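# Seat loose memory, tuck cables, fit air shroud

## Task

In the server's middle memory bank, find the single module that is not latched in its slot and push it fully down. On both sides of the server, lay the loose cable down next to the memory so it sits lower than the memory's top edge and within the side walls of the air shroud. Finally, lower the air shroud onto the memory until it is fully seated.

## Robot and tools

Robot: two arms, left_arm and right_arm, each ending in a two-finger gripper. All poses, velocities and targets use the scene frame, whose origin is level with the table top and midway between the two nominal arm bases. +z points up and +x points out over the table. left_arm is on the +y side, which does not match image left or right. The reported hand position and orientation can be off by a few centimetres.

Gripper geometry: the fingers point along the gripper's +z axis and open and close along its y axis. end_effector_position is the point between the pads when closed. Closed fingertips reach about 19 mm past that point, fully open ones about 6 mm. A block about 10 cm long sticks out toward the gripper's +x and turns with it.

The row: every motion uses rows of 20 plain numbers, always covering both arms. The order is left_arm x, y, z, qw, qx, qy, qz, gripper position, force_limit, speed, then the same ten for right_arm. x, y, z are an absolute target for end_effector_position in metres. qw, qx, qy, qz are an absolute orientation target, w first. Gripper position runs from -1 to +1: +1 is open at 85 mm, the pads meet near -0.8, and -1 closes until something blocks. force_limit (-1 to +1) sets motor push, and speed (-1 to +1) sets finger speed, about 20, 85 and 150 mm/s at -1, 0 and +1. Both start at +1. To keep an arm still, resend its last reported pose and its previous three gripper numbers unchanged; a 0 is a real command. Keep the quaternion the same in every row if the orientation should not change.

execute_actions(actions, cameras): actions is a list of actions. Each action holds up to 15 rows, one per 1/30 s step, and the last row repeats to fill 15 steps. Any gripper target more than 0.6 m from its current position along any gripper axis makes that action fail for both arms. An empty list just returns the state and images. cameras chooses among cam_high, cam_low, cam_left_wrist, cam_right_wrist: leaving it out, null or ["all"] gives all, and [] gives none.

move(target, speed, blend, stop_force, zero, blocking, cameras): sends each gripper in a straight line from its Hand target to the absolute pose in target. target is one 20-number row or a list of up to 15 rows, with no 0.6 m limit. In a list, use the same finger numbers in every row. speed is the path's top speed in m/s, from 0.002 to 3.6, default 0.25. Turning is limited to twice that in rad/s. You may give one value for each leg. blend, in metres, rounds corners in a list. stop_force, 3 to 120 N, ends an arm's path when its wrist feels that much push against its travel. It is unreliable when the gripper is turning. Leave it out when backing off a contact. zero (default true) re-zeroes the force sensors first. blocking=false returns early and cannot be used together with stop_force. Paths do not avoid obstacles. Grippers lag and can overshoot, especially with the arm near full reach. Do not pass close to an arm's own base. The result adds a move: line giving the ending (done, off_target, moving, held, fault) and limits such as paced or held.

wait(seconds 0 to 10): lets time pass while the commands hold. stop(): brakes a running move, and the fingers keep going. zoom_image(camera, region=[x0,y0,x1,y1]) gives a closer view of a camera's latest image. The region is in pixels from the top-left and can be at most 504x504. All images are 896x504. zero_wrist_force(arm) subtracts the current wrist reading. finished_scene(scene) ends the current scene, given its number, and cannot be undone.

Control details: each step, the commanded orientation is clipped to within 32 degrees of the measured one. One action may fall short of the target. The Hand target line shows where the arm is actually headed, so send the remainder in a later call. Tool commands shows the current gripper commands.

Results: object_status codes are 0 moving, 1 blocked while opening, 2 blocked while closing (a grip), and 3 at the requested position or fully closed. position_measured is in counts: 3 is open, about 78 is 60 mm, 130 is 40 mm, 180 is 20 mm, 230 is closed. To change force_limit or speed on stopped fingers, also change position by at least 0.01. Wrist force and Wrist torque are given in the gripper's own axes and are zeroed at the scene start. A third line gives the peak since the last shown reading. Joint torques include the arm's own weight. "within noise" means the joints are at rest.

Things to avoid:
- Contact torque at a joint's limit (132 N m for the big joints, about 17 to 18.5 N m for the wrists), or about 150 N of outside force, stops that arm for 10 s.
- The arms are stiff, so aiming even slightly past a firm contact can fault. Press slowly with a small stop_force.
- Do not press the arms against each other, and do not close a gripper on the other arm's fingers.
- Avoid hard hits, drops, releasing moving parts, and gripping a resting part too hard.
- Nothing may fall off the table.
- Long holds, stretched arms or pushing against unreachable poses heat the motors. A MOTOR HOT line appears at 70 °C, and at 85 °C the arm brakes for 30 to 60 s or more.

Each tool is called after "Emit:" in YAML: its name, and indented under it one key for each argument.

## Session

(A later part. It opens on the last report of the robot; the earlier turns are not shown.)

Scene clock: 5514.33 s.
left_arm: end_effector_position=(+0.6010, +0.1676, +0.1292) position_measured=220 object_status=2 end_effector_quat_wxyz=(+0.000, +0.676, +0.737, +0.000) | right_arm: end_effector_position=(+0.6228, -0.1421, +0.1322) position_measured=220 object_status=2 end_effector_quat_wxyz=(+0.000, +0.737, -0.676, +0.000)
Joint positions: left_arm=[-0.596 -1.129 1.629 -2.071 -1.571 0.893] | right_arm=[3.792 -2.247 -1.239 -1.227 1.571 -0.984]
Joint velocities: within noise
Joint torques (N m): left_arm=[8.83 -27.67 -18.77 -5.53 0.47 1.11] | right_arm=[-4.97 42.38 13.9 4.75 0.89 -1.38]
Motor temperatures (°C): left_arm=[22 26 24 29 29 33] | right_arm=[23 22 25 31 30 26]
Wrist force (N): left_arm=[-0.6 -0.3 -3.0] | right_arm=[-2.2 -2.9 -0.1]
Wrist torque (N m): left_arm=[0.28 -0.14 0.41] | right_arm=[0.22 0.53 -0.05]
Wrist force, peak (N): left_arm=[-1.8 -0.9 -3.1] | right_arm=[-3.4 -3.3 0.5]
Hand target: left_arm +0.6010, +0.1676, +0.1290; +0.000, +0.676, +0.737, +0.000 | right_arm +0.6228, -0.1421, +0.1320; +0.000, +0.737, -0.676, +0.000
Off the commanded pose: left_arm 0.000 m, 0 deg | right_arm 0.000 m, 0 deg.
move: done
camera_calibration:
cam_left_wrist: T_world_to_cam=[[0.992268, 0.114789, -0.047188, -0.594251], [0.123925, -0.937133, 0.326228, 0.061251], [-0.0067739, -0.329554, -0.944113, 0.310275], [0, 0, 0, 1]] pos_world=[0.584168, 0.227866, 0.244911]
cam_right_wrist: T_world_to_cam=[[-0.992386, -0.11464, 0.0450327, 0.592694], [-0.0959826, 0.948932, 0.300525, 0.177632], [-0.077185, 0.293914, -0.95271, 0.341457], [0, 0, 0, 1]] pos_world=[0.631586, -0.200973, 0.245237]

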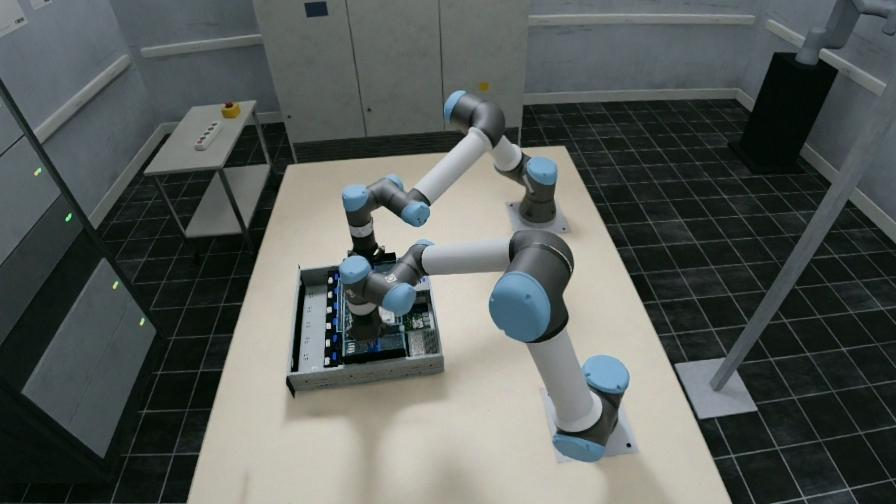

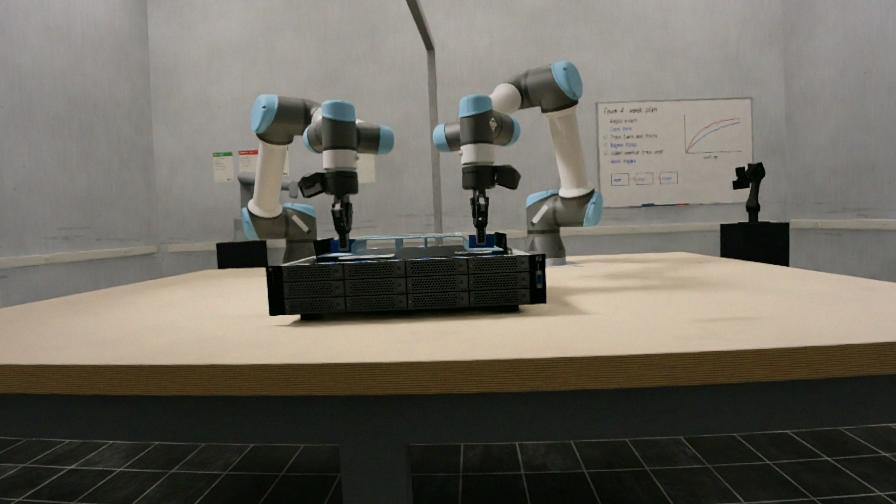

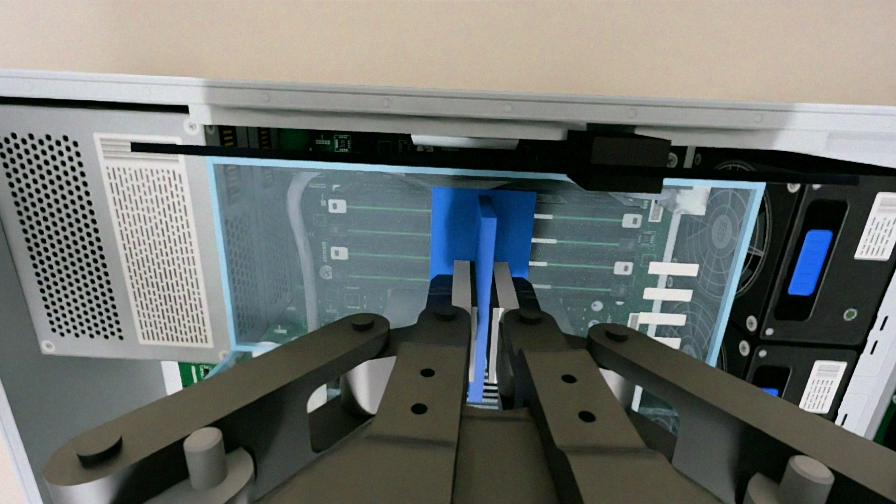

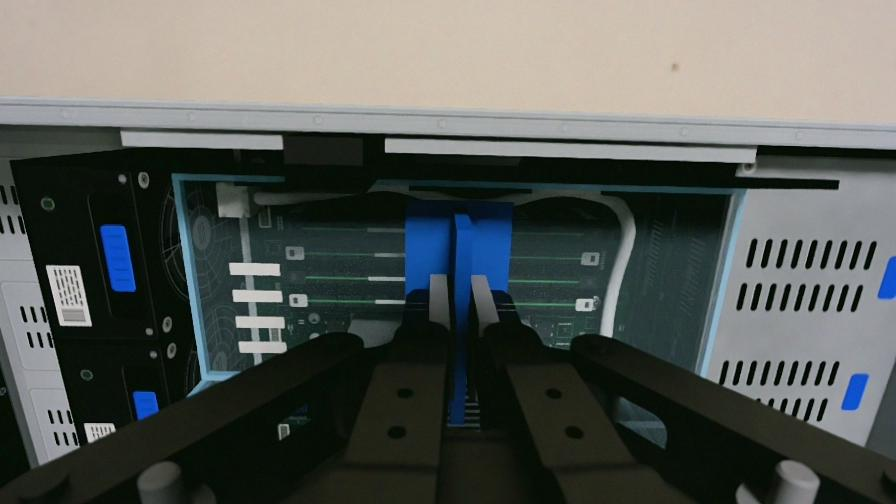

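Emit:
move:
  target: [0.6008,0.1685,0.1290,0,0.67559,0.73728,0,-1,-0.6,-1,0.6226,-0.1412,0.1291,0,0.73728,-0.67559,0,-1,-0.6,-1]
  speed: 0.02
  cameras: ["cam_left_wrist","cam_right_wrist"]

Emit:
zero_wrist_force:
  arm: "left_arm"

Emit:
zero_wrist_force:
  arm: "right_arm"

Emit:
move:
  target: [0.6008,0.1685,0.1160,0,0.67559,0.73728,0,-1,-0.6,-1,0.6226,-0.1412,0.1161,0,0.73728,-0.67559,0,-1,-0.6,-1]
  speed: 0.01
  stop_force: 8
  cameras: ["cam_low","cam_left_wrist","cam_right_wrist"]

Scene clock: 5579.60 s.
left_arm: end_effector_position=(+0.6008, +0.1685, +0.1290) position_measured=220 object_status=2 end_effector_quat_wxyz=(+0.000, +0.676, +0.737, +0.000) | right_arm: end_effector_position=(+0.6226, -0.1413, +0.1293) position_measured=220 object_status=2 end_effector_quat_wxyz=(+0.000, +0.737, -0.676, +0.000)
Joint positions: left_arm=[-0.595 -1.13 1.631 -2.072 -1.571 0.894] | right_arm=[3.793 -2.25 -1.241 -1.221 1.571 -0.982]
Joint velocities: within noise
Joint torques (N m): left_arm=[11.45 -54.69 -19.53 -5.98 2.18 1.74] | right_arm=[10.22 39.95 11.63 4.33 -1.68 1.62]
Motor temperatures (°C): left_arm=[22 26 24 29 29 33] | right_arm=[23 22 25 31 30 26]
Wrist force (N): left_arm=[-0.3 -0.3 -0.7] | right_arm=[-1.8 -3.2 -2.0]
Wrist torque (N m): left_arm=[0.27 0.18 0.41] | right_arm=[0.20 0.13 -0.03]
Wrist force, peak (N): left_arm=[-1.1 -0.5 -3.6] | right_arm=[-3.2 -3.4 0.2]
Hand target: left_arm +0.6008, +0.1685, +0.1290; +0.000, +0.676, +0.737, +0.000 | right_arm +0.6226, -0.1412, +0.1291; +0.000, +0.737, -0.676, +0.000
Off the commanded pose: left_arm 0.000 m, 0 deg | right_arm 0.000 m, 0 deg.
move: done
camera_calibration:
cam_left_wrist: T_world_to_cam=[[0.992268, 0.114798, -0.0471783, -0.594158], [0.123929, -0.937163, 0.326139, 0.0621172], [-0.00677374, -0.329464, -0.944144, 0.310336], [0, 0, 0, 1]] pos_world=[0.583968, 0.228666, 0.244711]
cam_right_wrist: T_world_to_cam=[[-0.992394, -0.114609, 0.0449385, 0.592759], [-0.0959815, 0.948935, 0.300516, 0.177602], [-0.0770855, 0.293916, -0.952718, 0.338449], [0, 0, 0, 1]] pos_world=[0.631387, -0.200073, 0.242436]
Images, in order (width x height): cam_left_wrist 896x504, cam_right_wrist 896x504.

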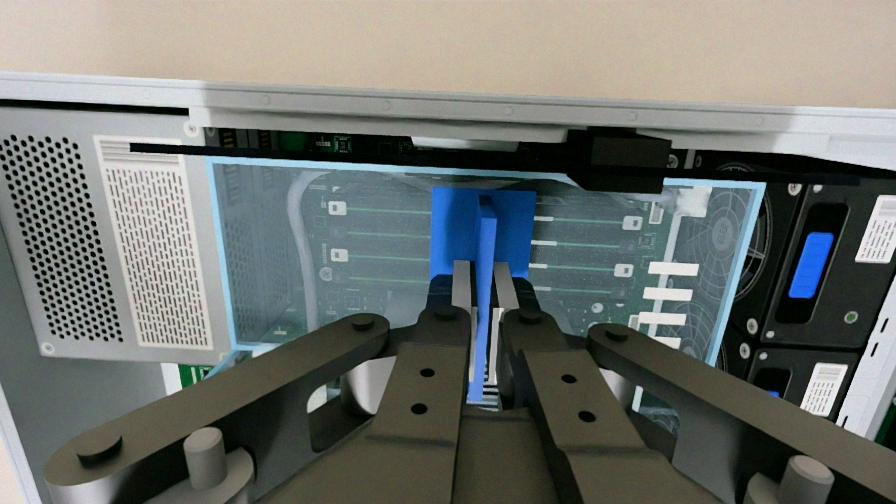

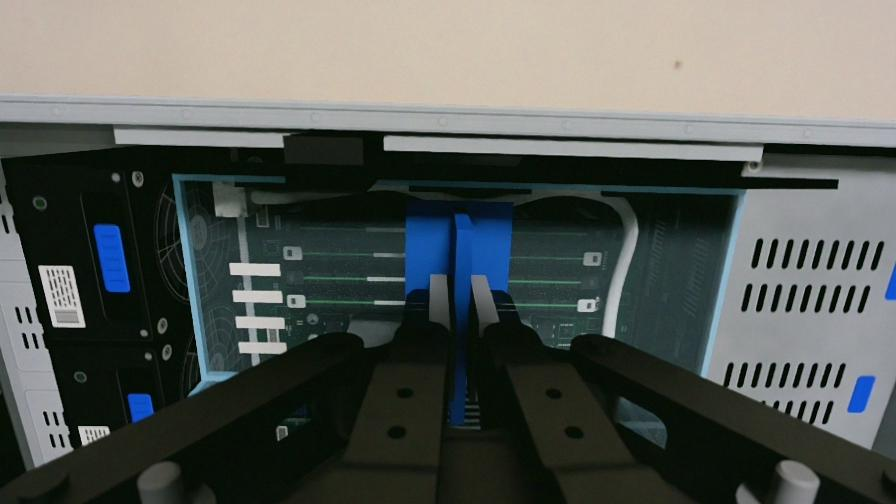

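Wrist force sensor zeroed.

Wrist force sensor zeroed.

Scene clock: 5581.87 s.
left_arm: end_effector_position=(+0.6008, +0.1685, +0.1160) position_measured=220 object_status=2 end_effector_quat_wxyz=(+0.000, +0.676, +0.737, +0.000) | right_arm: end_effector_position=(+0.6226, -0.1412, +0.1161) position_measured=220 object_status=2 end_effector_quat_wxyz=(+0.000, +0.737, -0.676, +0.000)
Joint positions: left_arm=[-0.595 -1.115 1.646 -2.102 -1.571 0.894] | right_arm=[3.794 -2.262 -1.257 -1.194 1.571 -0.982]
Joint velocities: within noise
Joint torques (N m): left_arm=[11.27 -31.85 -21.34 -6.03 -1.03 1.85] | right_arm=[11.38 40.04 12.71 3.92 -1.58 1.61]
Motor temperatures (°C): left_arm=[22 26 24 29 29 33] | right_arm=[23 22 25 31 30 26]
Wrist force (N, zeroed by zero_wrist_force): left_arm=[0.0 0.0 0.9] | right_arm=[0.5 0.0 0.0]
Wrist torque (N m, zeroed by zero_wrist_force): left_arm=[-0.01 0.07 0.00] | right_arm=[0.02 -0.08 0.00]
Wrist force, peak (N, zeroed by zero_wrist_force): left_arm=[0.7 -0.6 -0.1] | right_arm=[0.4 0.3 -1.1]
Hand target: left_arm +0.6008, +0.1685, +0.1160; +0.000, +0.676, +0.737, +0.000 | right_arm +0.6226, -0.1412, +0.1161; +0.000, +0.737, -0.676, +0.000
Off the commanded pose: left_arm 0.000 m, 0 deg | right_arm 0.000 m, 0 deg.
move: done
camera_calibration:
cam_left_wrist: T_world_to_cam=[[0.992281, 0.114737, -0.0470521, -0.594801], [0.12383, -0.937171, 0.326155, 0.0664743], [-0.00667385, -0.329464, -0.944145, 0.298131], [0, 0, 0, 1]] pos_world=[0.583968, 0.228767, 0.231811]
cam_right_wrist: T_world_to_cam=[[-0.992386, -0.114638, 0.0450443, 0.593317], [-0.0959854, 0.948961, 0.300434, 0.181595], [-0.0771866, 0.293823, -0.952738, 0.325923], [0, 0, 0, 1]] pos_world=[0.631386, -0.200074, 0.229237]
Images, in order (width x height): cam_low 896x504, cam_left_wrist 896x504, cam_right_wrist 896x504.

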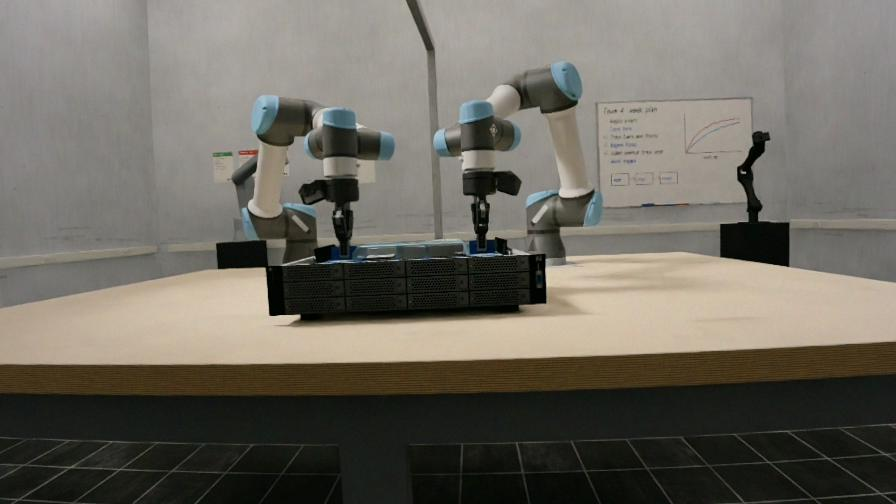

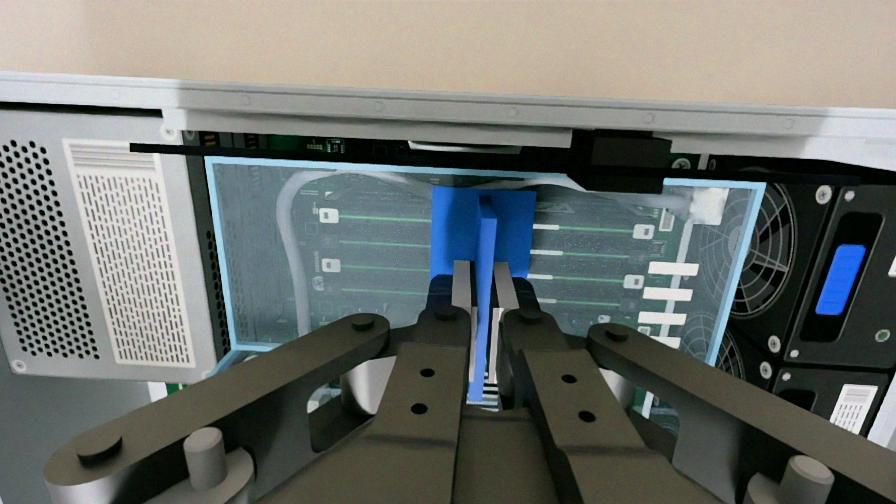

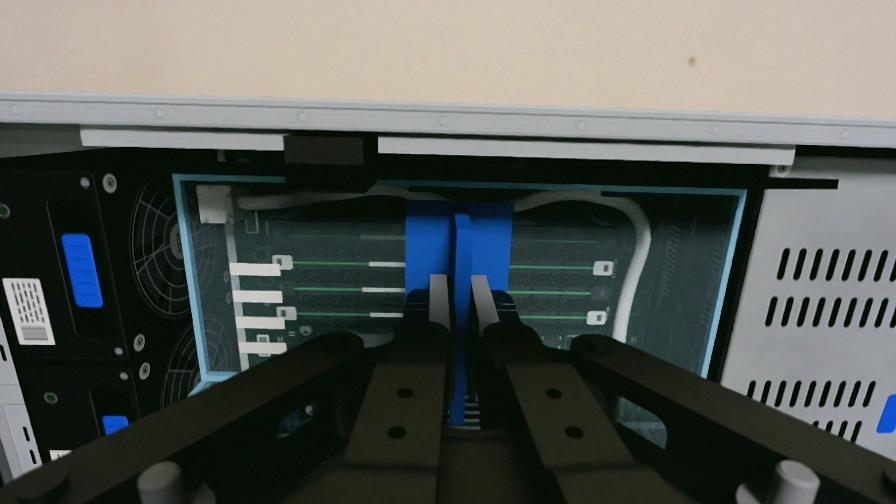

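Emit:
move:
  target: [0.6008,0.1685,0.1060,0,0.67559,0.73728,0,-1,-0.6,-1,0.6226,-0.1412,0.1061,0,0.73728,-0.67559,0,-1,-0.6,-1]
  speed: 0.01
  stop_force: 8
  zero: false
  cameras: ["cam_left_wrist","cam_right_wrist"]

Scene clock: 5589.57 s.
left_arm: end_effector_position=(+0.6008, +0.1685, +0.1060) position_measured=220 object_status=2 end_effector_quat_wxyz=(+0.000, +0.676, +0.737, +0.000) | right_arm: end_effector_position=(+0.6226, -0.1412, +0.1061) position_measured=220 object_status=2 end_effector_quat_wxyz=(+0.000, +0.737, -0.676, +0.000)
Joint positions: left_arm=[-0.595 -1.103 1.657 -2.125 -1.571 0.894] | right_arm=[3.794 -2.271 -1.268 -1.173 1.571 -0.982]
Joint velocities: within noise
Joint torques (N m): left_arm=[9.29 -30.72 -20.36 -6.08 -1.06 1.8] | right_arm=[11.27 40.86 13.44 4.4 -1.6 1.6]
Motor temperatures (°C): left_arm=[22 26 24 29 29 33] | right_arm=[23 22 25 31 30 26]
Wrist force (N, zeroed by zero_wrist_force): left_arm=[0.5 -0.7 -1.4] | right_arm=[1.1 0.7 -0.3]
Wrist torque (N m, zeroed by zero_wrist_force): left_arm=[0.01 0.00 0.00] | right_arm=[-0.01 -0.07 0.00]
Wrist force, peak (N, zeroed by zero_wrist_force): left_arm=[0.6 -1.0 -2.2] | right_arm=[0.6 1.1 -2.4]
Hand target: left_arm +0.6008, +0.1685, +0.1060; +0.000, +0.676, +0.737, +0.000 | right_arm +0.6226, -0.1412, +0.1061; +0.000, +0.737, -0.676, +0.000
Off the commanded pose: left_arm 0.000 m, 0 deg | right_arm 0.000 m, 0 deg.
move: done
camera_calibration:
cam_left_wrist: T_world_to_cam=[[0.992268, 0.114793, -0.0471891, -0.595246], [0.123929, -0.937132, 0.326228, 0.069653], [-0.00677389, -0.329554, -0.944113, 0.288761], [0, 0, 0, 1]] pos_world=[0.583968, 0.228766, 0.221811]
cam_right_wrist: T_world_to_cam=[[-0.992386, -0.114638, 0.0450443, 0.593767], [-0.0959854, 0.948961, 0.300434, 0.1846], [-0.0771866, 0.293823, -0.952738, 0.316396], [0, 0, 0, 1]] pos_world=[0.631386, -0.200074, 0.219237]
Images, in order (width x height): cam_left_wrist 896x504, cam_right_wrist 896x504.

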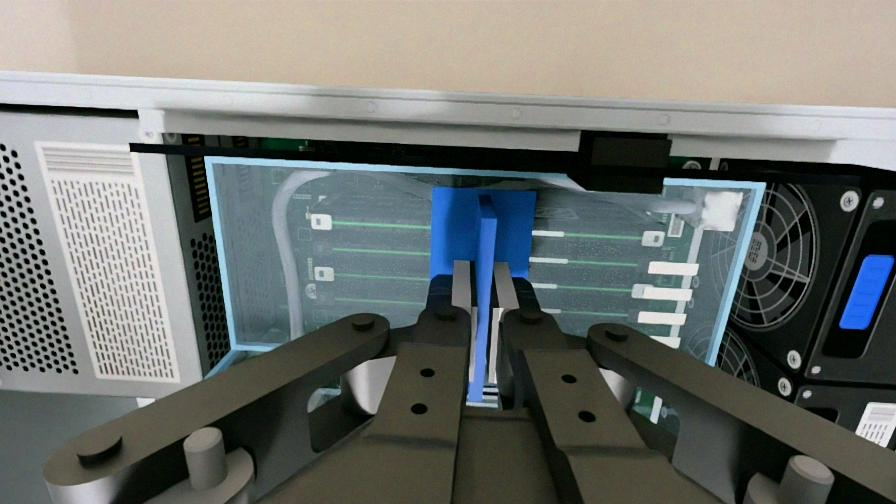

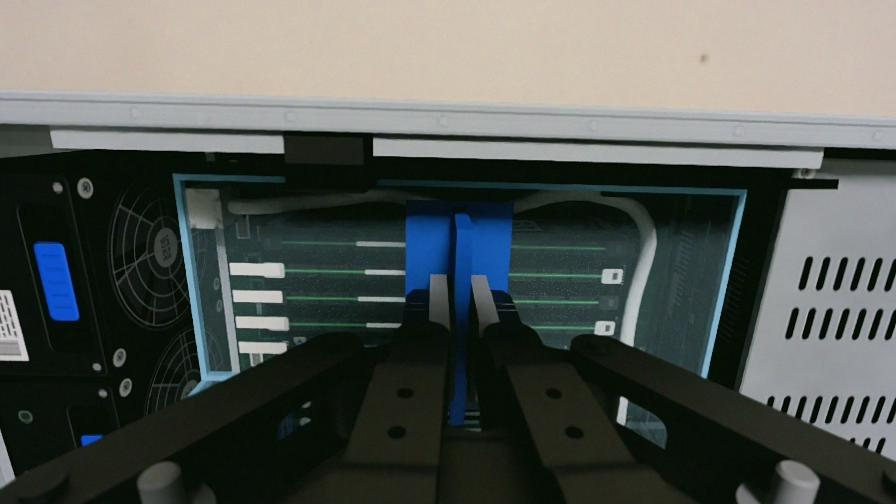

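Emit:
move:
  target: [0.6008,0.1685,0.0930,0,0.67559,0.73728,0,-1,-0.6,-1,0.6226,-0.1412,0.0931,0,0.73728,-0.67559,0,-1,-0.6,-1]
  speed: 0.008
  stop_force: 10
  zero: false
  cameras: ["cam_left_wrist","cam_right_wrist"]

Scene clock: 5597.40 s.
left_arm: end_effector_position=(+0.6008, +0.1685, +0.0967) position_measured=220 object_status=2 end_effector_quat_wxyz=(+0.000, +0.676, +0.737, +0.000) | right_arm: end_effector_position=(+0.6226, -0.1412, +0.0931) position_measured=220 object_status=2 end_effector_quat_wxyz=(+0.000, +0.737, -0.676, +0.000)
Joint positions: left_arm=[-0.595 -1.091 1.666 -2.146 -1.571 0.894] | right_arm=[3.794 -2.284 -1.282 -1.147 1.571 -0.982]
Joint velocities: within noise
Joint torques (N m): left_arm=[7.96 -53.06 -26.81 -0.04 0.28 1.69] | right_arm=[10.64 39.39 11.93 4.14 -0.82 1.51]
Motor temperatures (°C): left_arm=[22 26 24 29 29 33] | right_arm=[23 22 25 31 30 26]
Wrist force (N, zeroed by zero_wrist_force): left_arm=[-8.7 0.4 -2.0] | right_arm=[3.3 -0.2 -2.7]
Wrist torque (N m, zeroed by zero_wrist_force): left_arm=[0.00 0.26 -0.01] | right_arm=[-0.04 -0.17 0.01]
Wrist force, peak (N, zeroed by zero_wrist_force): left_arm=[2.6 -0.4 -11.2] | right_arm=[1.8 0.0 -9.4]
Hand target: left_arm +0.6008, +0.1685, +0.0967; +0.000, +0.676, +0.737, +0.000 | right_arm +0.6226, -0.1412, +0.0931; +0.000, +0.737, -0.676, +0.000
Off the commanded pose: left_arm 0.004 m, 0 deg | right_arm 0.000 m, 0 deg.
move: contact (left_arm)
camera_calibration:
cam_left_wrist: T_world_to_cam=[[0.992281, 0.114729, -0.0470618, -0.595705], [0.123827, -0.93714, 0.326243, 0.0727455], [-0.00667401, -0.329553, -0.944114, 0.279922], [0, 0, 0, 1]] pos_world=[0.583968, 0.228767, 0.212511]
cam_right_wrist: T_world_to_cam=[[-0.992386, -0.114638, 0.0450443, 0.594353], [-0.0959854, 0.948961, 0.300434, 0.188505], [-0.0771866, 0.293823, -0.952738, 0.30401], [0, 0, 0, 1]] pos_world=[0.631386, -0.200074, 0.206237]
Images, in order (width x height): cam_left_wrist 896x504, cam_right_wrist 896x504.

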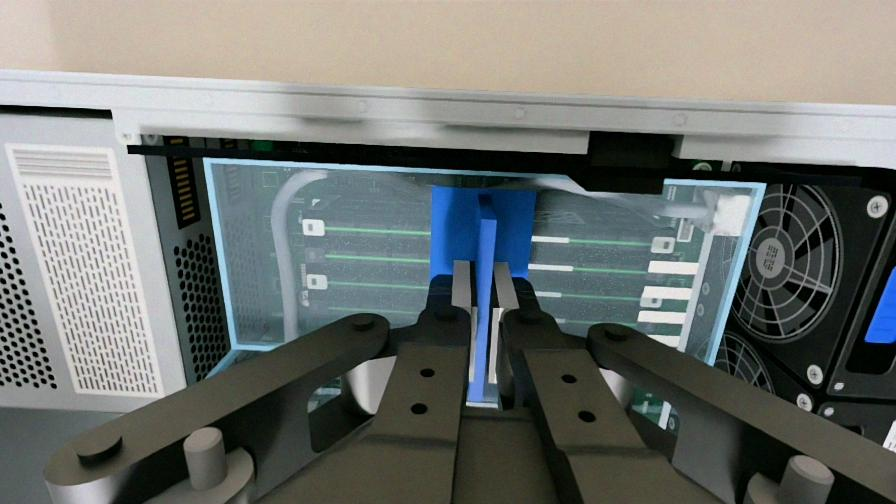

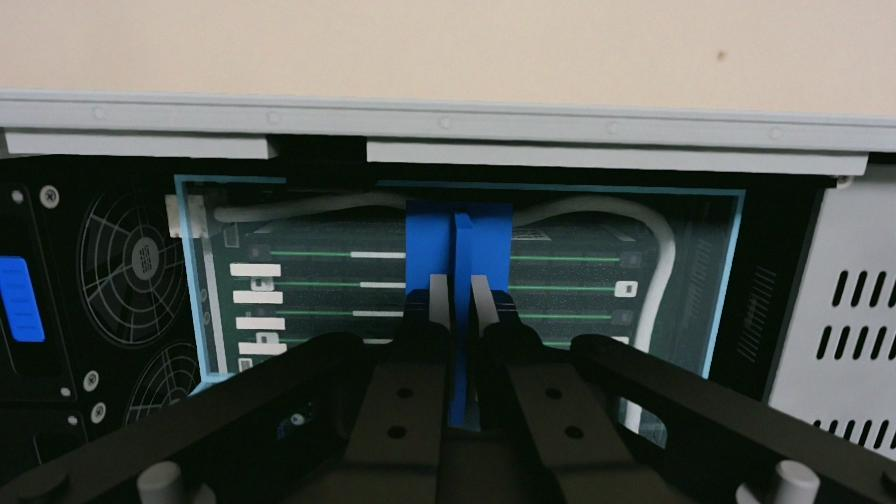

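Emit:
zoom_image:
  camera: "cam_left_wrist"
  region: [200, 130, 440, 270]

Emit:
zoom_image:
  camera: "cam_right_wrist"
  region: [500, 130, 760, 280]

Scaled by 2.100 from the camera's 896x504 image, which has a finer 1280x720 frame.

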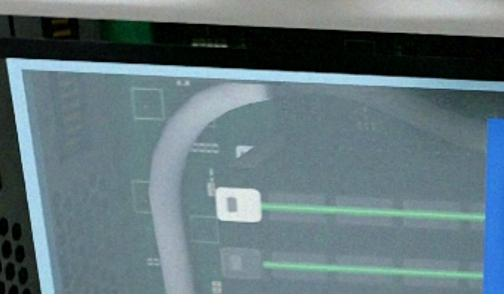

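Scaled by 1.938 from the camera's 896x504 image, which has a finer 1280x720 frame.

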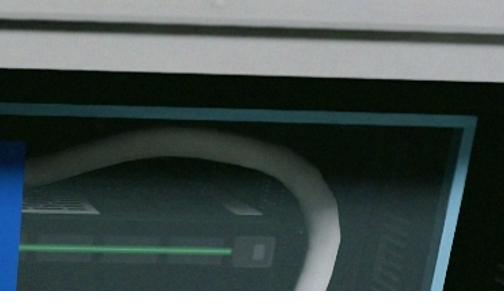

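Emit:
move:
  target: [0.6008,0.1685,0.1040,0,0.67559,0.73728,0,-1,-0.6,-1,0.6226,-0.1412,0.1041,0,0.73728,-0.67559,0,-1,-0.6,-1]
  speed: 0.01
  cameras: ["cam_left_wrist"]

Emit:
move:
  target: [0.6008,0.1715,0.1040,0,0.67559,0.73728,0,-1,-0.6,-1,0.6226,-0.1382,0.1041,0,0.73728,-0.67559,0,-1,-0.6,-1]
  speed: 0.004
  stop_force: 8
  cameras: ["cam_left_wrist"]

Scene clock: 5684.00 s.
left_arm: end_effector_position=(+0.6008, +0.1685, +0.1039) position_measured=220 object_status=2 end_effector_quat_wxyz=(+0.000, +0.676, +0.737, +0.000) | right_arm: end_effector_position=(+0.6226, -0.1412, +0.1039) position_measured=220 object_status=2 end_effector_quat_wxyz=(+0.000, +0.737, -0.676, +0.000)
Joint positions: left_arm=[-0.595 -1.1 1.659 -2.13 -1.571 0.894] | right_arm=[3.794 -2.273 -1.271 -1.169 1.571 -0.982]
Joint velocities: within noise
Joint torques (N m): left_arm=[7.39 -53.62 -31.45 -0.91 0.66 1.73] | right_arm=[9.76 66.11 31.09 0.77 2.2 1.69]
Motor temperatures (°C): left_arm=[22 26 24 29 29 33] | right_arm=[23 22 25 31 30 26]
Wrist force (N, zeroed by zero_wrist_force): left_arm=[-0.5 -0.5 -2.1] | right_arm=[-0.6 0.2 2.5]
Wrist torque (N m, zeroed by zero_wrist_force): left_arm=[-0.03 -0.16 -0.01] | right_arm=[0.00 0.44 -0.01]
Wrist force, peak (N, zeroed by zero_wrist_force): left_arm=[-9.9 0.8 -1.7] | right_arm=[3.5 0.2 -3.7]
Hand target: left_arm +0.6008, +0.1685, +0.1040; +0.000, +0.676, +0.737, +0.000 | right_arm +0.6226, -0.1412, +0.1041; +0.000, +0.737, -0.676, +0.000
Off the commanded pose: left_arm 0.000 m, 0 deg | right_arm 0.000 m, 0 deg.
move: done
camera_calibration:
cam_left_wrist: T_world_to_cam=[[0.992281, 0.114729, -0.0470618, -0.595371], [0.123827, -0.93714, 0.326243, 0.0704291], [-0.00667401, -0.329553, -0.944114, 0.286625], [0, 0, 0, 1]] pos_world=[0.583968, 0.228767, 0.219611]
Images, in order (width x height): cam_left_wrist 896x504.

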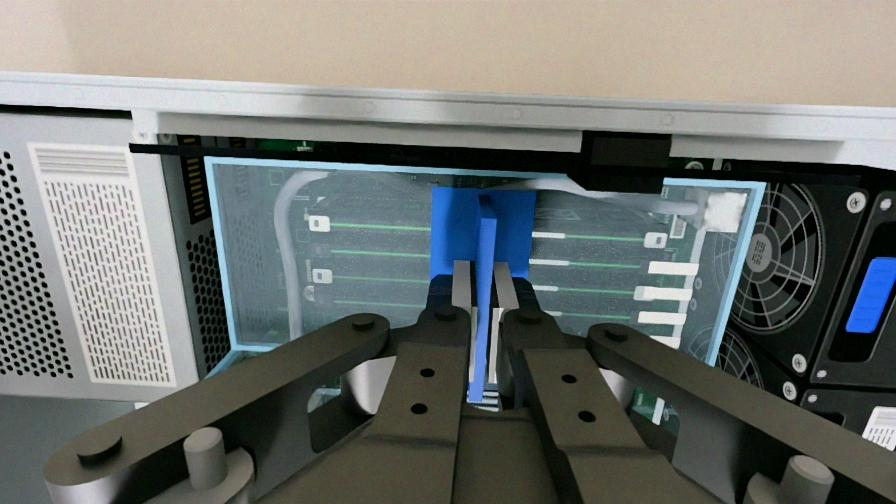

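Scene clock: 5686.03 s.
left_arm: end_effector_position=(+0.6008, +0.1705, +0.1040) position_measured=220 object_status=2 end_effector_quat_wxyz=(+0.000, +0.676, +0.737, +0.000) | right_arm: end_effector_position=(+0.6226, -0.1391, +0.1041) position_measured=220 object_status=2 end_effector_quat_wxyz=(+0.000, +0.737, -0.676, +0.000)
Joint positions: left_arm=[-0.592 -1.102 1.661 -2.13 -1.571 0.897] | right_arm=[3.796 -2.276 -1.266 -1.171 1.571 -0.98]
Joint velocities: within noise
Joint torques (N m): left_arm=[-1.63 -31.59 -27.41 -0.12 1.02 -2.16] | right_arm=[-4.6 63.81 15.34 5.61 2.16 -1.88]
Motor temperatures (°C): left_arm=[22 26 24 29 29 33] | right_arm=[23 22 25 31 30 26]
Wrist force (N, zeroed by zero_wrist_force): left_arm=[-9.4 0.7 0.7] | right_arm=[6.1 1.5 0.3]
Wrist torque (N m, zeroed by zero_wrist_force): left_arm=[-0.04 -0.12 0.01] | right_arm=[-0.01 0.37 -0.01]
Wrist force, peak (N, zeroed by zero_wrist_force): left_arm=[-12.3 0.9 3.3] | right_arm=[10.2 2.4 -0.6]
Hand target: left_arm +0.6008, +0.1705, +0.1040; +0.000, +0.676, +0.737, +0.000 | right_arm +0.6226, -0.1391, +0.1041; +0.000, +0.737, -0.676, +0.000
Off the commanded pose: left_arm 0.001 m, 0 deg | right_arm 0.001 m, 0 deg.
move: contact (left_arm, right_arm)
camera_calibration:
cam_left_wrist: T_world_to_cam=[[0.992281, 0.114729, -0.0470618, -0.595591], [0.123827, -0.93714, 0.326243, 0.0722382], [-0.00667401, -0.329553, -0.944114, 0.287473], [0, 0, 0, 1]] pos_world=[0.583968, 0.230767, 0.219811]
Images, in order (width x height): cam_left_wrist 896x504.

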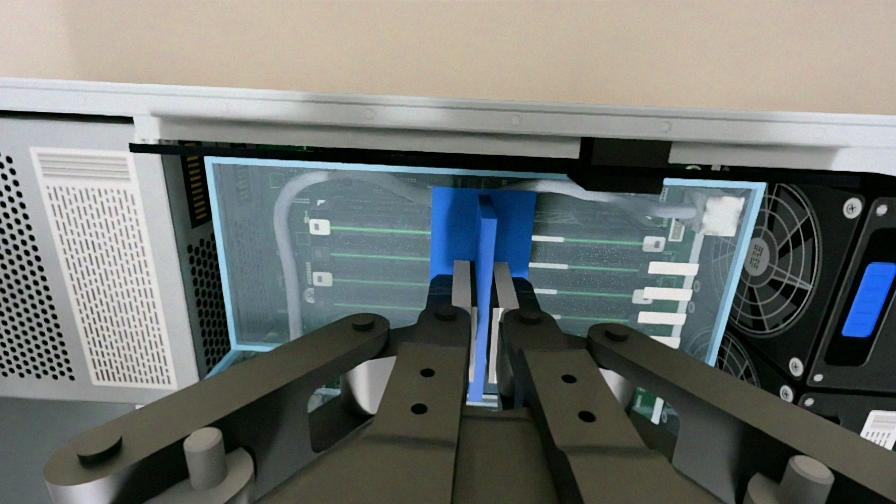

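Emit:
zoom_image:
  camera: "cam_left_wrist"
  region: [200, 130, 440, 270]

Emit:
zoom_image:
  camera: "cam_left_wrist"
  region: [500, 130, 780, 270]

Scaled by 2.100 from the camera's 896x504 image, which has a finer 1280x720 frame.

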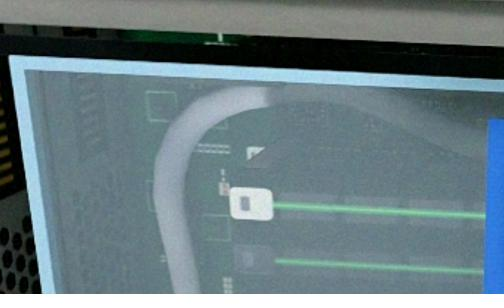

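Scaled by 1.800 from the camera's 896x504 image, which has a finer 1280x720 frame.

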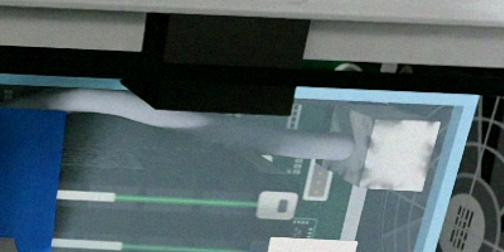

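Emit:
move:
  target: [0.6008,0.1692,0.1040,0,0.67559,0.73728,0,-1,-0.6,-1,0.6226,-0.1405,0.1041,0,0.73728,-0.67559,0,-1,-0.6,-1]
  speed: 0.01
  cameras: []

Emit:
move:
  target: [0.6008,0.1692,0.1000,0,0.67559,0.73728,0,-1,-0.6,-1,0.6226,-0.1405,0.1001,0,0.73728,-0.67559,0,-1,-0.6,-1]
  speed: 0.01
  cameras: []

Emit:
move:
  target: [0.6008,0.1692,0.0985,0,0.67559,0.73728,0,-1,-0.6,-1,0.6226,-0.1405,0.0986,0,0.73728,-0.67559,0,-1,-0.6,-1]
  speed: 0.01
  cameras: []

Emit:
move:
  target: [0.6008,0.1692,0.0975,0,0.67559,0.73728,0,-1,-0.6,-1,0.6226,-0.1405,0.0976,0,0.73728,-0.67559,0,-1,-0.6,-1]
  speed: 0.005
  stop_force: 12
  zero: false
  cameras: ["cam_left_wrist"]

Scene clock: 5756.33 s.
left_arm: end_effector_position=(+0.6008, +0.1693, +0.1040) position_measured=220 object_status=2 end_effector_quat_wxyz=(+0.000, +0.676, +0.737, +0.000) | right_arm: end_effector_position=(+0.6226, -0.1404, +0.1041) position_measured=220 object_status=2 end_effector_quat_wxyz=(+0.000, +0.737, -0.676, +0.000)
Joint positions: left_arm=[-0.594 -1.101 1.66 -2.13 -1.571 0.895] | right_arm=[3.794 -2.274 -1.269 -1.17 1.571 -0.982]
Joint velocities: within noise
Joint torques (N m): left_arm=[-7.21 -29.87 -30.58 -0.64 1.15 -2.2] | right_arm=[-10.06 65.49 12.47 4.51 2.21 -2.15]
Motor temperatures (°C): left_arm=[22 26 24 29 29 33] | right_arm=[23 22 25 31 30 26]
Wrist force (N, zeroed by zero_wrist_force): left_arm=[-1.4 0.0 -2.6] | right_arm=[-1.8 0.4 2.1]
Wrist torque (N m, zeroed by zero_wrist_force): left_arm=[0.08 -0.13 -0.02] | right_arm=[0.03 0.45 0.01]
Wrist force, peak (N, zeroed by zero_wrist_force): left_arm=[-9.5 0.7 0.6] | right_arm=[6.2 1.6 1.1]
Hand target: left_arm +0.6008, +0.1692, +0.1040; +0.000, +0.676, +0.737, +0.000 | right_arm +0.6226, -0.1405, +0.1041; +0.000, +0.737, -0.676, +0.000
Off the commanded pose: left_arm 0.000 m, 0 deg | right_arm 0.000 m, 0 deg.
move: done
No camera images: "cameras" was empty.

Scene clock: 5757.10 s.
left_arm: end_effector_position=(+0.6008, +0.1692, +0.1002) position_measured=220 object_status=2 end_effector_quat_wxyz=(+0.000, +0.676, +0.737, +0.000) | right_arm: end_effector_position=(+0.6226, -0.1405, +0.1003) position_measured=220 object_status=2 end_effector_quat_wxyz=(+0.000, +0.737, -0.676, +0.000)
Joint positions: left_arm=[-0.594 -1.096 1.664 -2.139 -1.571 0.895] | right_arm=[3.794 -2.278 -1.273 -1.162 1.571 -0.982]
Joint velocities: within noise
Joint torques (N m): left_arm=[-4.53 -29.68 -15.51 -4.88 1.32 -2.2] | right_arm=[-7.48 41.97 13.14 4.53 2.19 -2.09]
Motor temperatures (°C): left_arm=[22 26 24 29 29 33] | right_arm=[23 22 25 31 30 26]
Wrist force (N, zeroed by zero_wrist_force): left_arm=[-2.8 0.6 -5.1] | right_arm=[-0.5 0.0 1.5]
Wrist torque (N m, zeroed by zero_wrist_force): left_arm=[0.09 -0.14 -0.01] | right_arm=[-0.01 0.42 0.01]
Wrist force, peak (N, zeroed by zero_wrist_force): left_arm=[-2.7 -0.1 -5.6] | right_arm=[-1.9 0.0 2.8]
Hand target: left_arm +0.6008, +0.1692, +0.1000; +0.000, +0.676, +0.737, +0.000 | right_arm +0.6226, -0.1405, +0.1001; +0.000, +0.737, -0.676, +0.000
Off the commanded pose: left_arm 0.000 m, 0 deg | right_arm 0.000 m, 0 deg.
move: done
No camera images: "cameras" was empty.

Scene clock: 5757.80 s.
left_arm: end_effector_position=(+0.6008, +0.1692, +0.0986) position_measured=220 object_status=2 end_effector_quat_wxyz=(+0.000, +0.676, +0.737, +0.000) | right_arm: end_effector_position=(+0.6226, -0.1405, +0.0987) position_measured=220 object_status=2 end_effector_quat_wxyz=(+0.000, +0.737, -0.676, +0.000)
Joint positions: left_arm=[-0.594 -1.094 1.665 -2.142 -1.571 0.895] | right_arm=[3.794 -2.279 -1.275 -1.159 1.571 -0.982]
Joint velocities: within noise
Joint torques (N m): left_arm=[-3.03 -26.01 -14.6 -4.2 1.53 -2.23] | right_arm=[-7.84 41.17 11.77 4.39 2.2 -2.14]
Motor temperatures (°C): left_arm=[22 26 24 29 29 33] | right_arm=[23 22 25 31 30 26]
Wrist force (N, zeroed by zero_wrist_force): left_arm=[-3.8 0.1 -8.1] | right_arm=[-0.2 0.2 -1.2]
Wrist torque (N m, zeroed by zero_wrist_force): left_arm=[0.06 -0.09 -0.01] | right_arm=[-0.03 0.40 0.00]
Wrist force, peak (N, zeroed by zero_wrist_force): left_arm=[-3.7 -0.1 -8.1] | right_arm=[-0.6 -0.2 1.3]
Hand target: left_arm +0.6008, +0.1692, +0.0985; +0.000, +0.676, +0.737, +0.000 | right_arm +0.6226, -0.1405, +0.0986; +0.000, +0.737, -0.676, +0.000
Off the commanded pose: left_arm 0.000 m, 0 deg | right_arm 0.000 m, 0 deg.
move: done
No camera images: "cameras" was empty.

Scene clock: 5759.07 s.
left_arm: end_effector_position=(+0.6008, +0.1692, +0.0975) position_measured=220 object_status=2 end_effector_quat_wxyz=(+0.000, +0.676, +0.737, +0.000) | right_arm: end_effector_position=(+0.6226, -0.1405, +0.0976) position_measured=220 object_status=2 end_effector_quat_wxyz=(+0.000, +0.737, -0.676, +0.000)
Joint positions: left_arm=[-0.594 -1.093 1.666 -2.145 -1.571 0.895] | right_arm=[3.794 -2.28 -1.276 -1.156 1.571 -0.982]
Joint velocities: within noise
Joint torques (N m): left_arm=[1.02 -25.09 -14.83 -3.94 1.94 -2.15] | right_arm=[-6.79 39.27 11.34 4.01 2.15 -2.12]
Motor temperatures (°C): left_arm=[22 26 24 29 29 33] | right_arm=[23 22 25 31 30 26]
Wrist force (N, zeroed by zero_wrist_force): left_arm=[-3.1 0.1 -11.0] | right_arm=[0.2 0.2 -3.6]
Wrist torque (N m, zeroed by zero_wrist_force): left_arm=[0.04 -0.13 -0.01] | right_arm=[-0.03 0.42 0.00]
Wrist force, peak (N, zeroed by zero_wrist_force): left_arm=[-3.4 0.0 -11.3] | right_arm=[0.3 0.2 -4.2]
Hand target: left_arm +0.6008, +0.1692, +0.0975; +0.000, +0.676, +0.737, +0.000 | right_arm +0.6226, -0.1405, +0.0976; +0.000, +0.737, -0.676, +0.000
Off the commanded pose: left_arm 0.000 m, 0 deg | right_arm 0.000 m, 0 deg.
move: done
camera_calibration:
cam_left_wrist: T_world_to_cam=[[0.99228, 0.1147, -0.0471567, -0.59572], [0.12383, -0.937144, 0.326232, 0.0731418], [-0.00677399, -0.329553, -0.944113, 0.280967], [0, 0, 0, 1]] pos_world=[0.583968, 0.229467, 0.213311]
Images, in order (width x height): cam_left_wrist 896x504.

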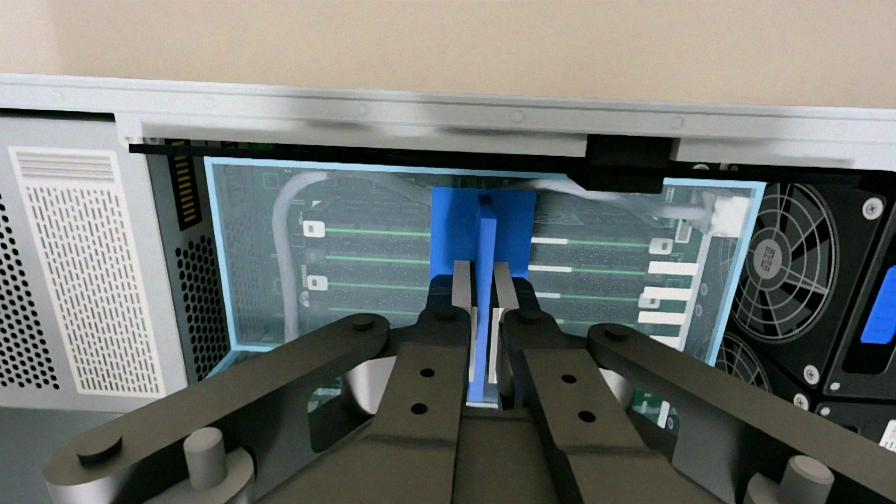

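Emit:
move:
  target: [0.6008,0.1692,0.0955,0,0.67559,0.73728,0,-1,-0.6,-1,0.6226,-0.1405,0.0956,0,0.73728,-0.67559,0,-1,-0.6,-1]
  speed: 0.005
  stop_force: 22
  zero: false
  cameras: ["cam_left_wrist","cam_right_wrist"]

Scene clock: 5769.70 s.
left_arm: end_effector_position=(+0.6008, +0.1692, +0.0955) position_measured=220 object_status=2 end_effector_quat_wxyz=(+0.000, +0.676, +0.737, +0.000) | right_arm: end_effector_position=(+0.6226, -0.1405, +0.0956) position_measured=220 object_status=2 end_effector_quat_wxyz=(+0.000, +0.737, -0.676, +0.000)
Joint positions: left_arm=[-0.594 -1.09 1.668 -2.149 -1.571 0.895] | right_arm=[3.794 -2.282 -1.278 -1.152 1.571 -0.982]
Joint velocities: within noise
Joint torques (N m): left_arm=[11.14 -25.04 -12.11 -2.54 2.13 -2.15] | right_arm=[-4.35 41.34 13.06 4.79 2.06 -1.89]
Motor temperatures (°C): left_arm=[22 26 24 29 29 33] | right_arm=[23 22 25 31 30 26]
Wrist force (N, zeroed by zero_wrist_force): left_arm=[-4.7 2.8 -16.5] | right_arm=[1.2 0.3 -0.4]
Wrist torque (N m, zeroed by zero_wrist_force): left_arm=[0.23 -0.09 -0.01] | right_arm=[-0.21 0.39 -0.04]
Wrist force, peak (N, zeroed by zero_wrist_force): left_arm=[-2.2 1.6 -22.6] | right_arm=[0.2 0.2 -4.3]
Hand target: left_arm +0.6008, +0.1692, +0.0955; +0.000, +0.676, +0.737, +0.000 | right_arm +0.6226, -0.1405, +0.0956; +0.000, +0.737, -0.676, +0.000
Off the commanded pose: left_arm 0.000 m, 0 deg | right_arm 0.000 m, 0 deg.
move: done
camera_calibration:
cam_left_wrist: T_world_to_cam=[[0.992268, 0.114798, -0.0471783, -0.59583], [0.123929, -0.937163, 0.326139, 0.0737926], [-0.00677374, -0.329464, -0.944144, 0.278971], [0, 0, 0, 1]] pos_world=[0.583968, 0.229466, 0.211211]
cam_right_wrist: T_world_to_cam=[[-0.992386, -0.114638, 0.0450443, 0.59432], [-0.0959854, 0.948961, 0.300434, 0.18709], [-0.0771866, 0.293823, -0.952738, 0.306187], [0, 0, 0, 1]] pos_world=[0.631386, -0.199374, 0.208737]
Images, in order (width x height): cam_left_wrist 896x504, cam_right_wrist 896x504.

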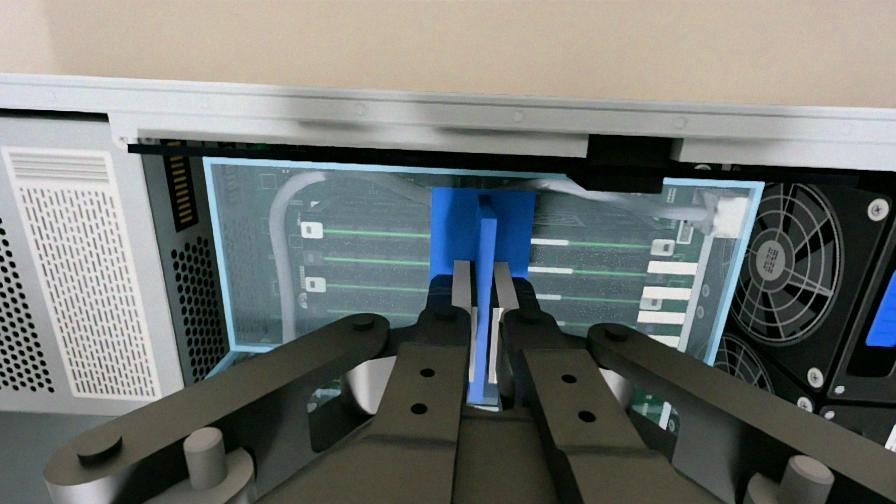

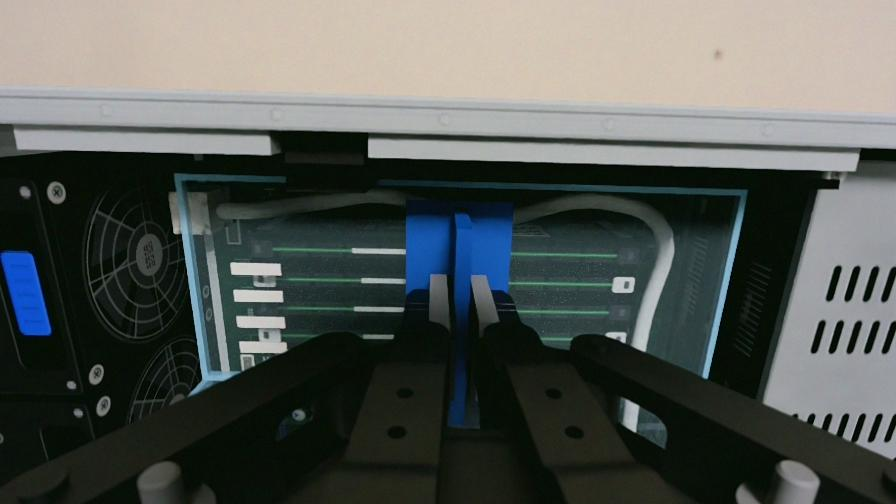

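Emit:
zoom_image:
  camera: "cam_left_wrist"
  region: [200, 130, 440, 270]

Emit:
zoom_image:
  camera: "cam_left_wrist"
  region: [500, 130, 780, 270]

Emit:
zoom_image:
  camera: "cam_right_wrist"
  region: [500, 130, 760, 280]

Emit:
zoom_image:
  camera: "cam_right_wrist"
  region: [160, 130, 420, 280]

Scaled by 2.100 from the camera's 896x504 image, which has a finer 1280x720 frame.

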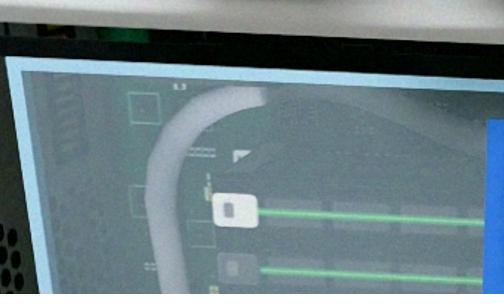

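Scaled by 1.800 from the camera's 896x504 image, which has a finer 1280x720 frame.

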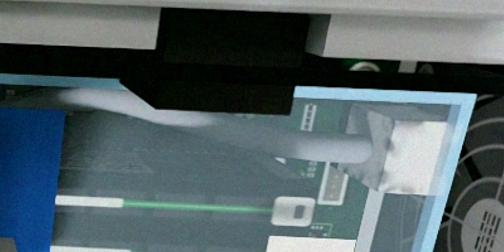

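Scaled by 1.938 from the camera's 896x504 image, which has a finer 1280x720 frame.

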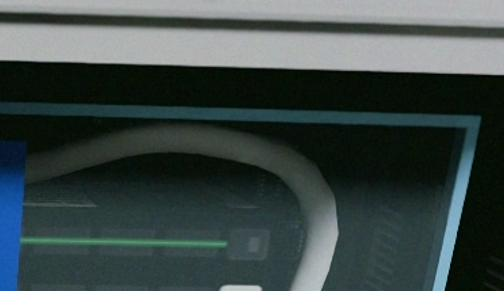

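Scaled by 1.938 from the camera's 896x504 image, which has a finer 1280x720 frame.

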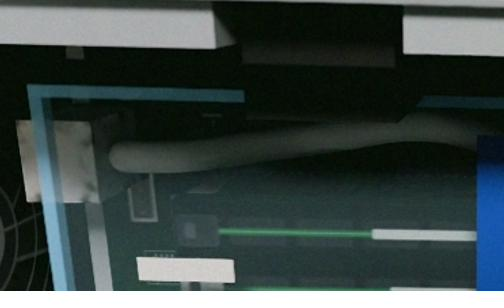

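Emit:
execute_actions:
  actions: []
  cameras: ["cam_high","cam_low"]

Emit:
zoom_image:
  camera: "cam_high"
  region: [300, 240, 460, 400]

Emit:
zoom_image:
  camera: "cam_low"
  region: [290, 210, 550, 310]

Scene clock: 5929.43 s.
left_arm: end_effector_position=(+0.6008, +0.1692, +0.0955) position_measured=220 object_status=2 end_effector_quat_wxyz=(+0.000, +0.676, +0.737, +0.000) | right_arm: end_effector_position=(+0.6226, -0.1405, +0.0956) position_measured=220 object_status=2 end_effector_quat_wxyz=(+0.000, +0.737, -0.676, +0.000)
Joint positions: left_arm=[-0.594 -1.09 1.668 -2.149 -1.571 0.895] | right_arm=[3.794 -2.282 -1.278 -1.152 1.571 -0.982]
Joint velocities: within noise
Joint torques (N m): left_arm=[10.97 -41.02 -21.02 -2.3 0.56 -2.12] | right_arm=[-1.89 42.95 16.08 4.27 1.99 -1.81]
Motor temperatures (°C): left_arm=[22 26 24 29 29 33] | right_arm=[23 22 25 31 30 26]
Wrist force (N, zeroed by zero_wrist_force): left_arm=[-4.5 2.9 -15.9] | right_arm=[1.1 0.1 0.2]
Wrist torque (N m, zeroed by zero_wrist_force): left_arm=[0.22 -0.10 0.00] | right_arm=[-0.23 0.41 -0.04]
Wrist force, peak (N, zeroed by zero_wrist_force): left_arm=[-4.6 3.0 -17.0] | right_arm=[1.5 0.2 -0.7]
Hand target: left_arm +0.6008, +0.1692, +0.0955; +0.000, +0.676, +0.737, +0.000 | right_arm +0.6226, -0.1405, +0.0956; +0.000, +0.737, -0.676, +0.000
Tool commands: left_gripper/position=-1.0 left_gripper/force_limit=-0.6 left_gripper/speed=-1.0 right_gripper/position=-1.0 right_gripper/force_limit=-0.6 right_gripper/speed=-1.0
Off the commanded pose: left_arm 0.000 m, 0 deg | right_arm 0.000 m, 0 deg.
Images, in order (width x height): cam_high 896x504, cam_low 896x504.

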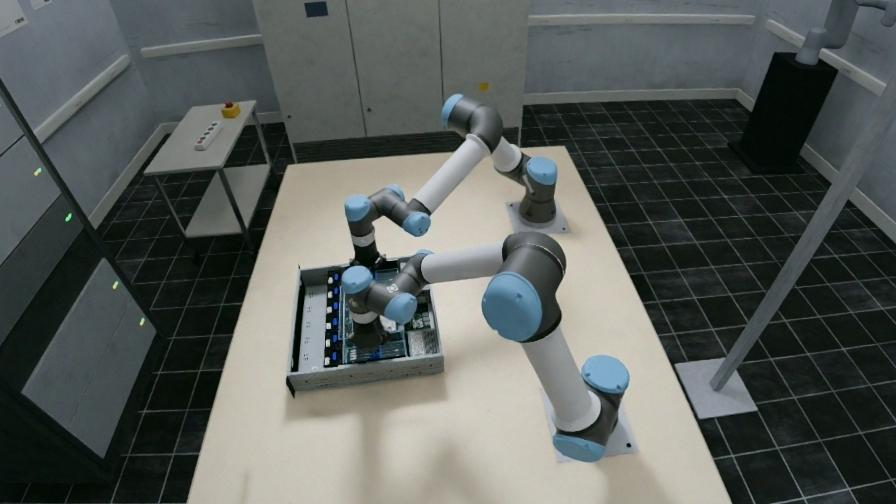

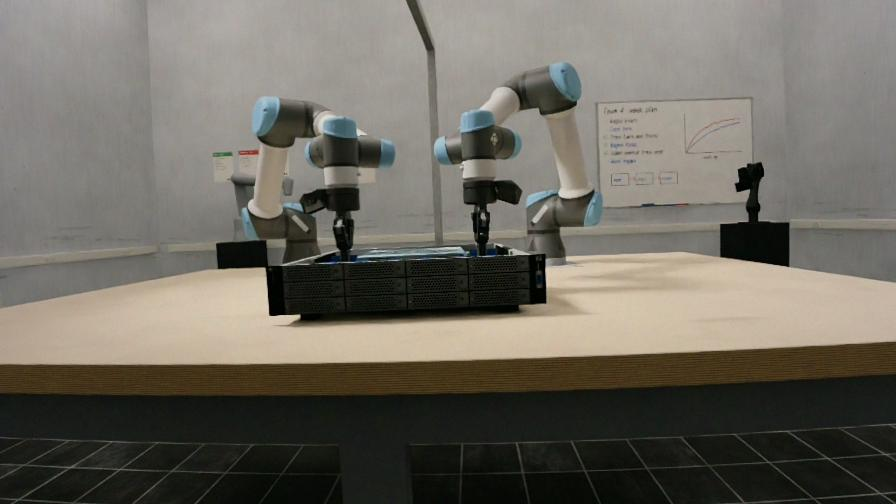

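Scaled by 3.150 from the camera's 896x504 image, which has a finer 1280x720 frame.

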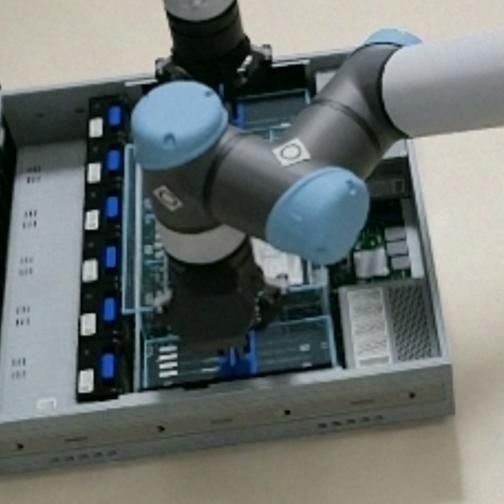

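Scaled by 1.938 from the camera's 896x504 image, which has a finer 1280x720 frame.

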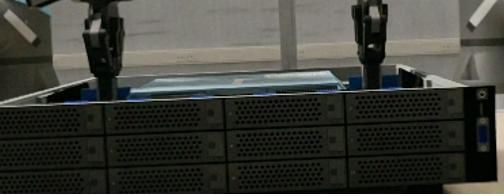

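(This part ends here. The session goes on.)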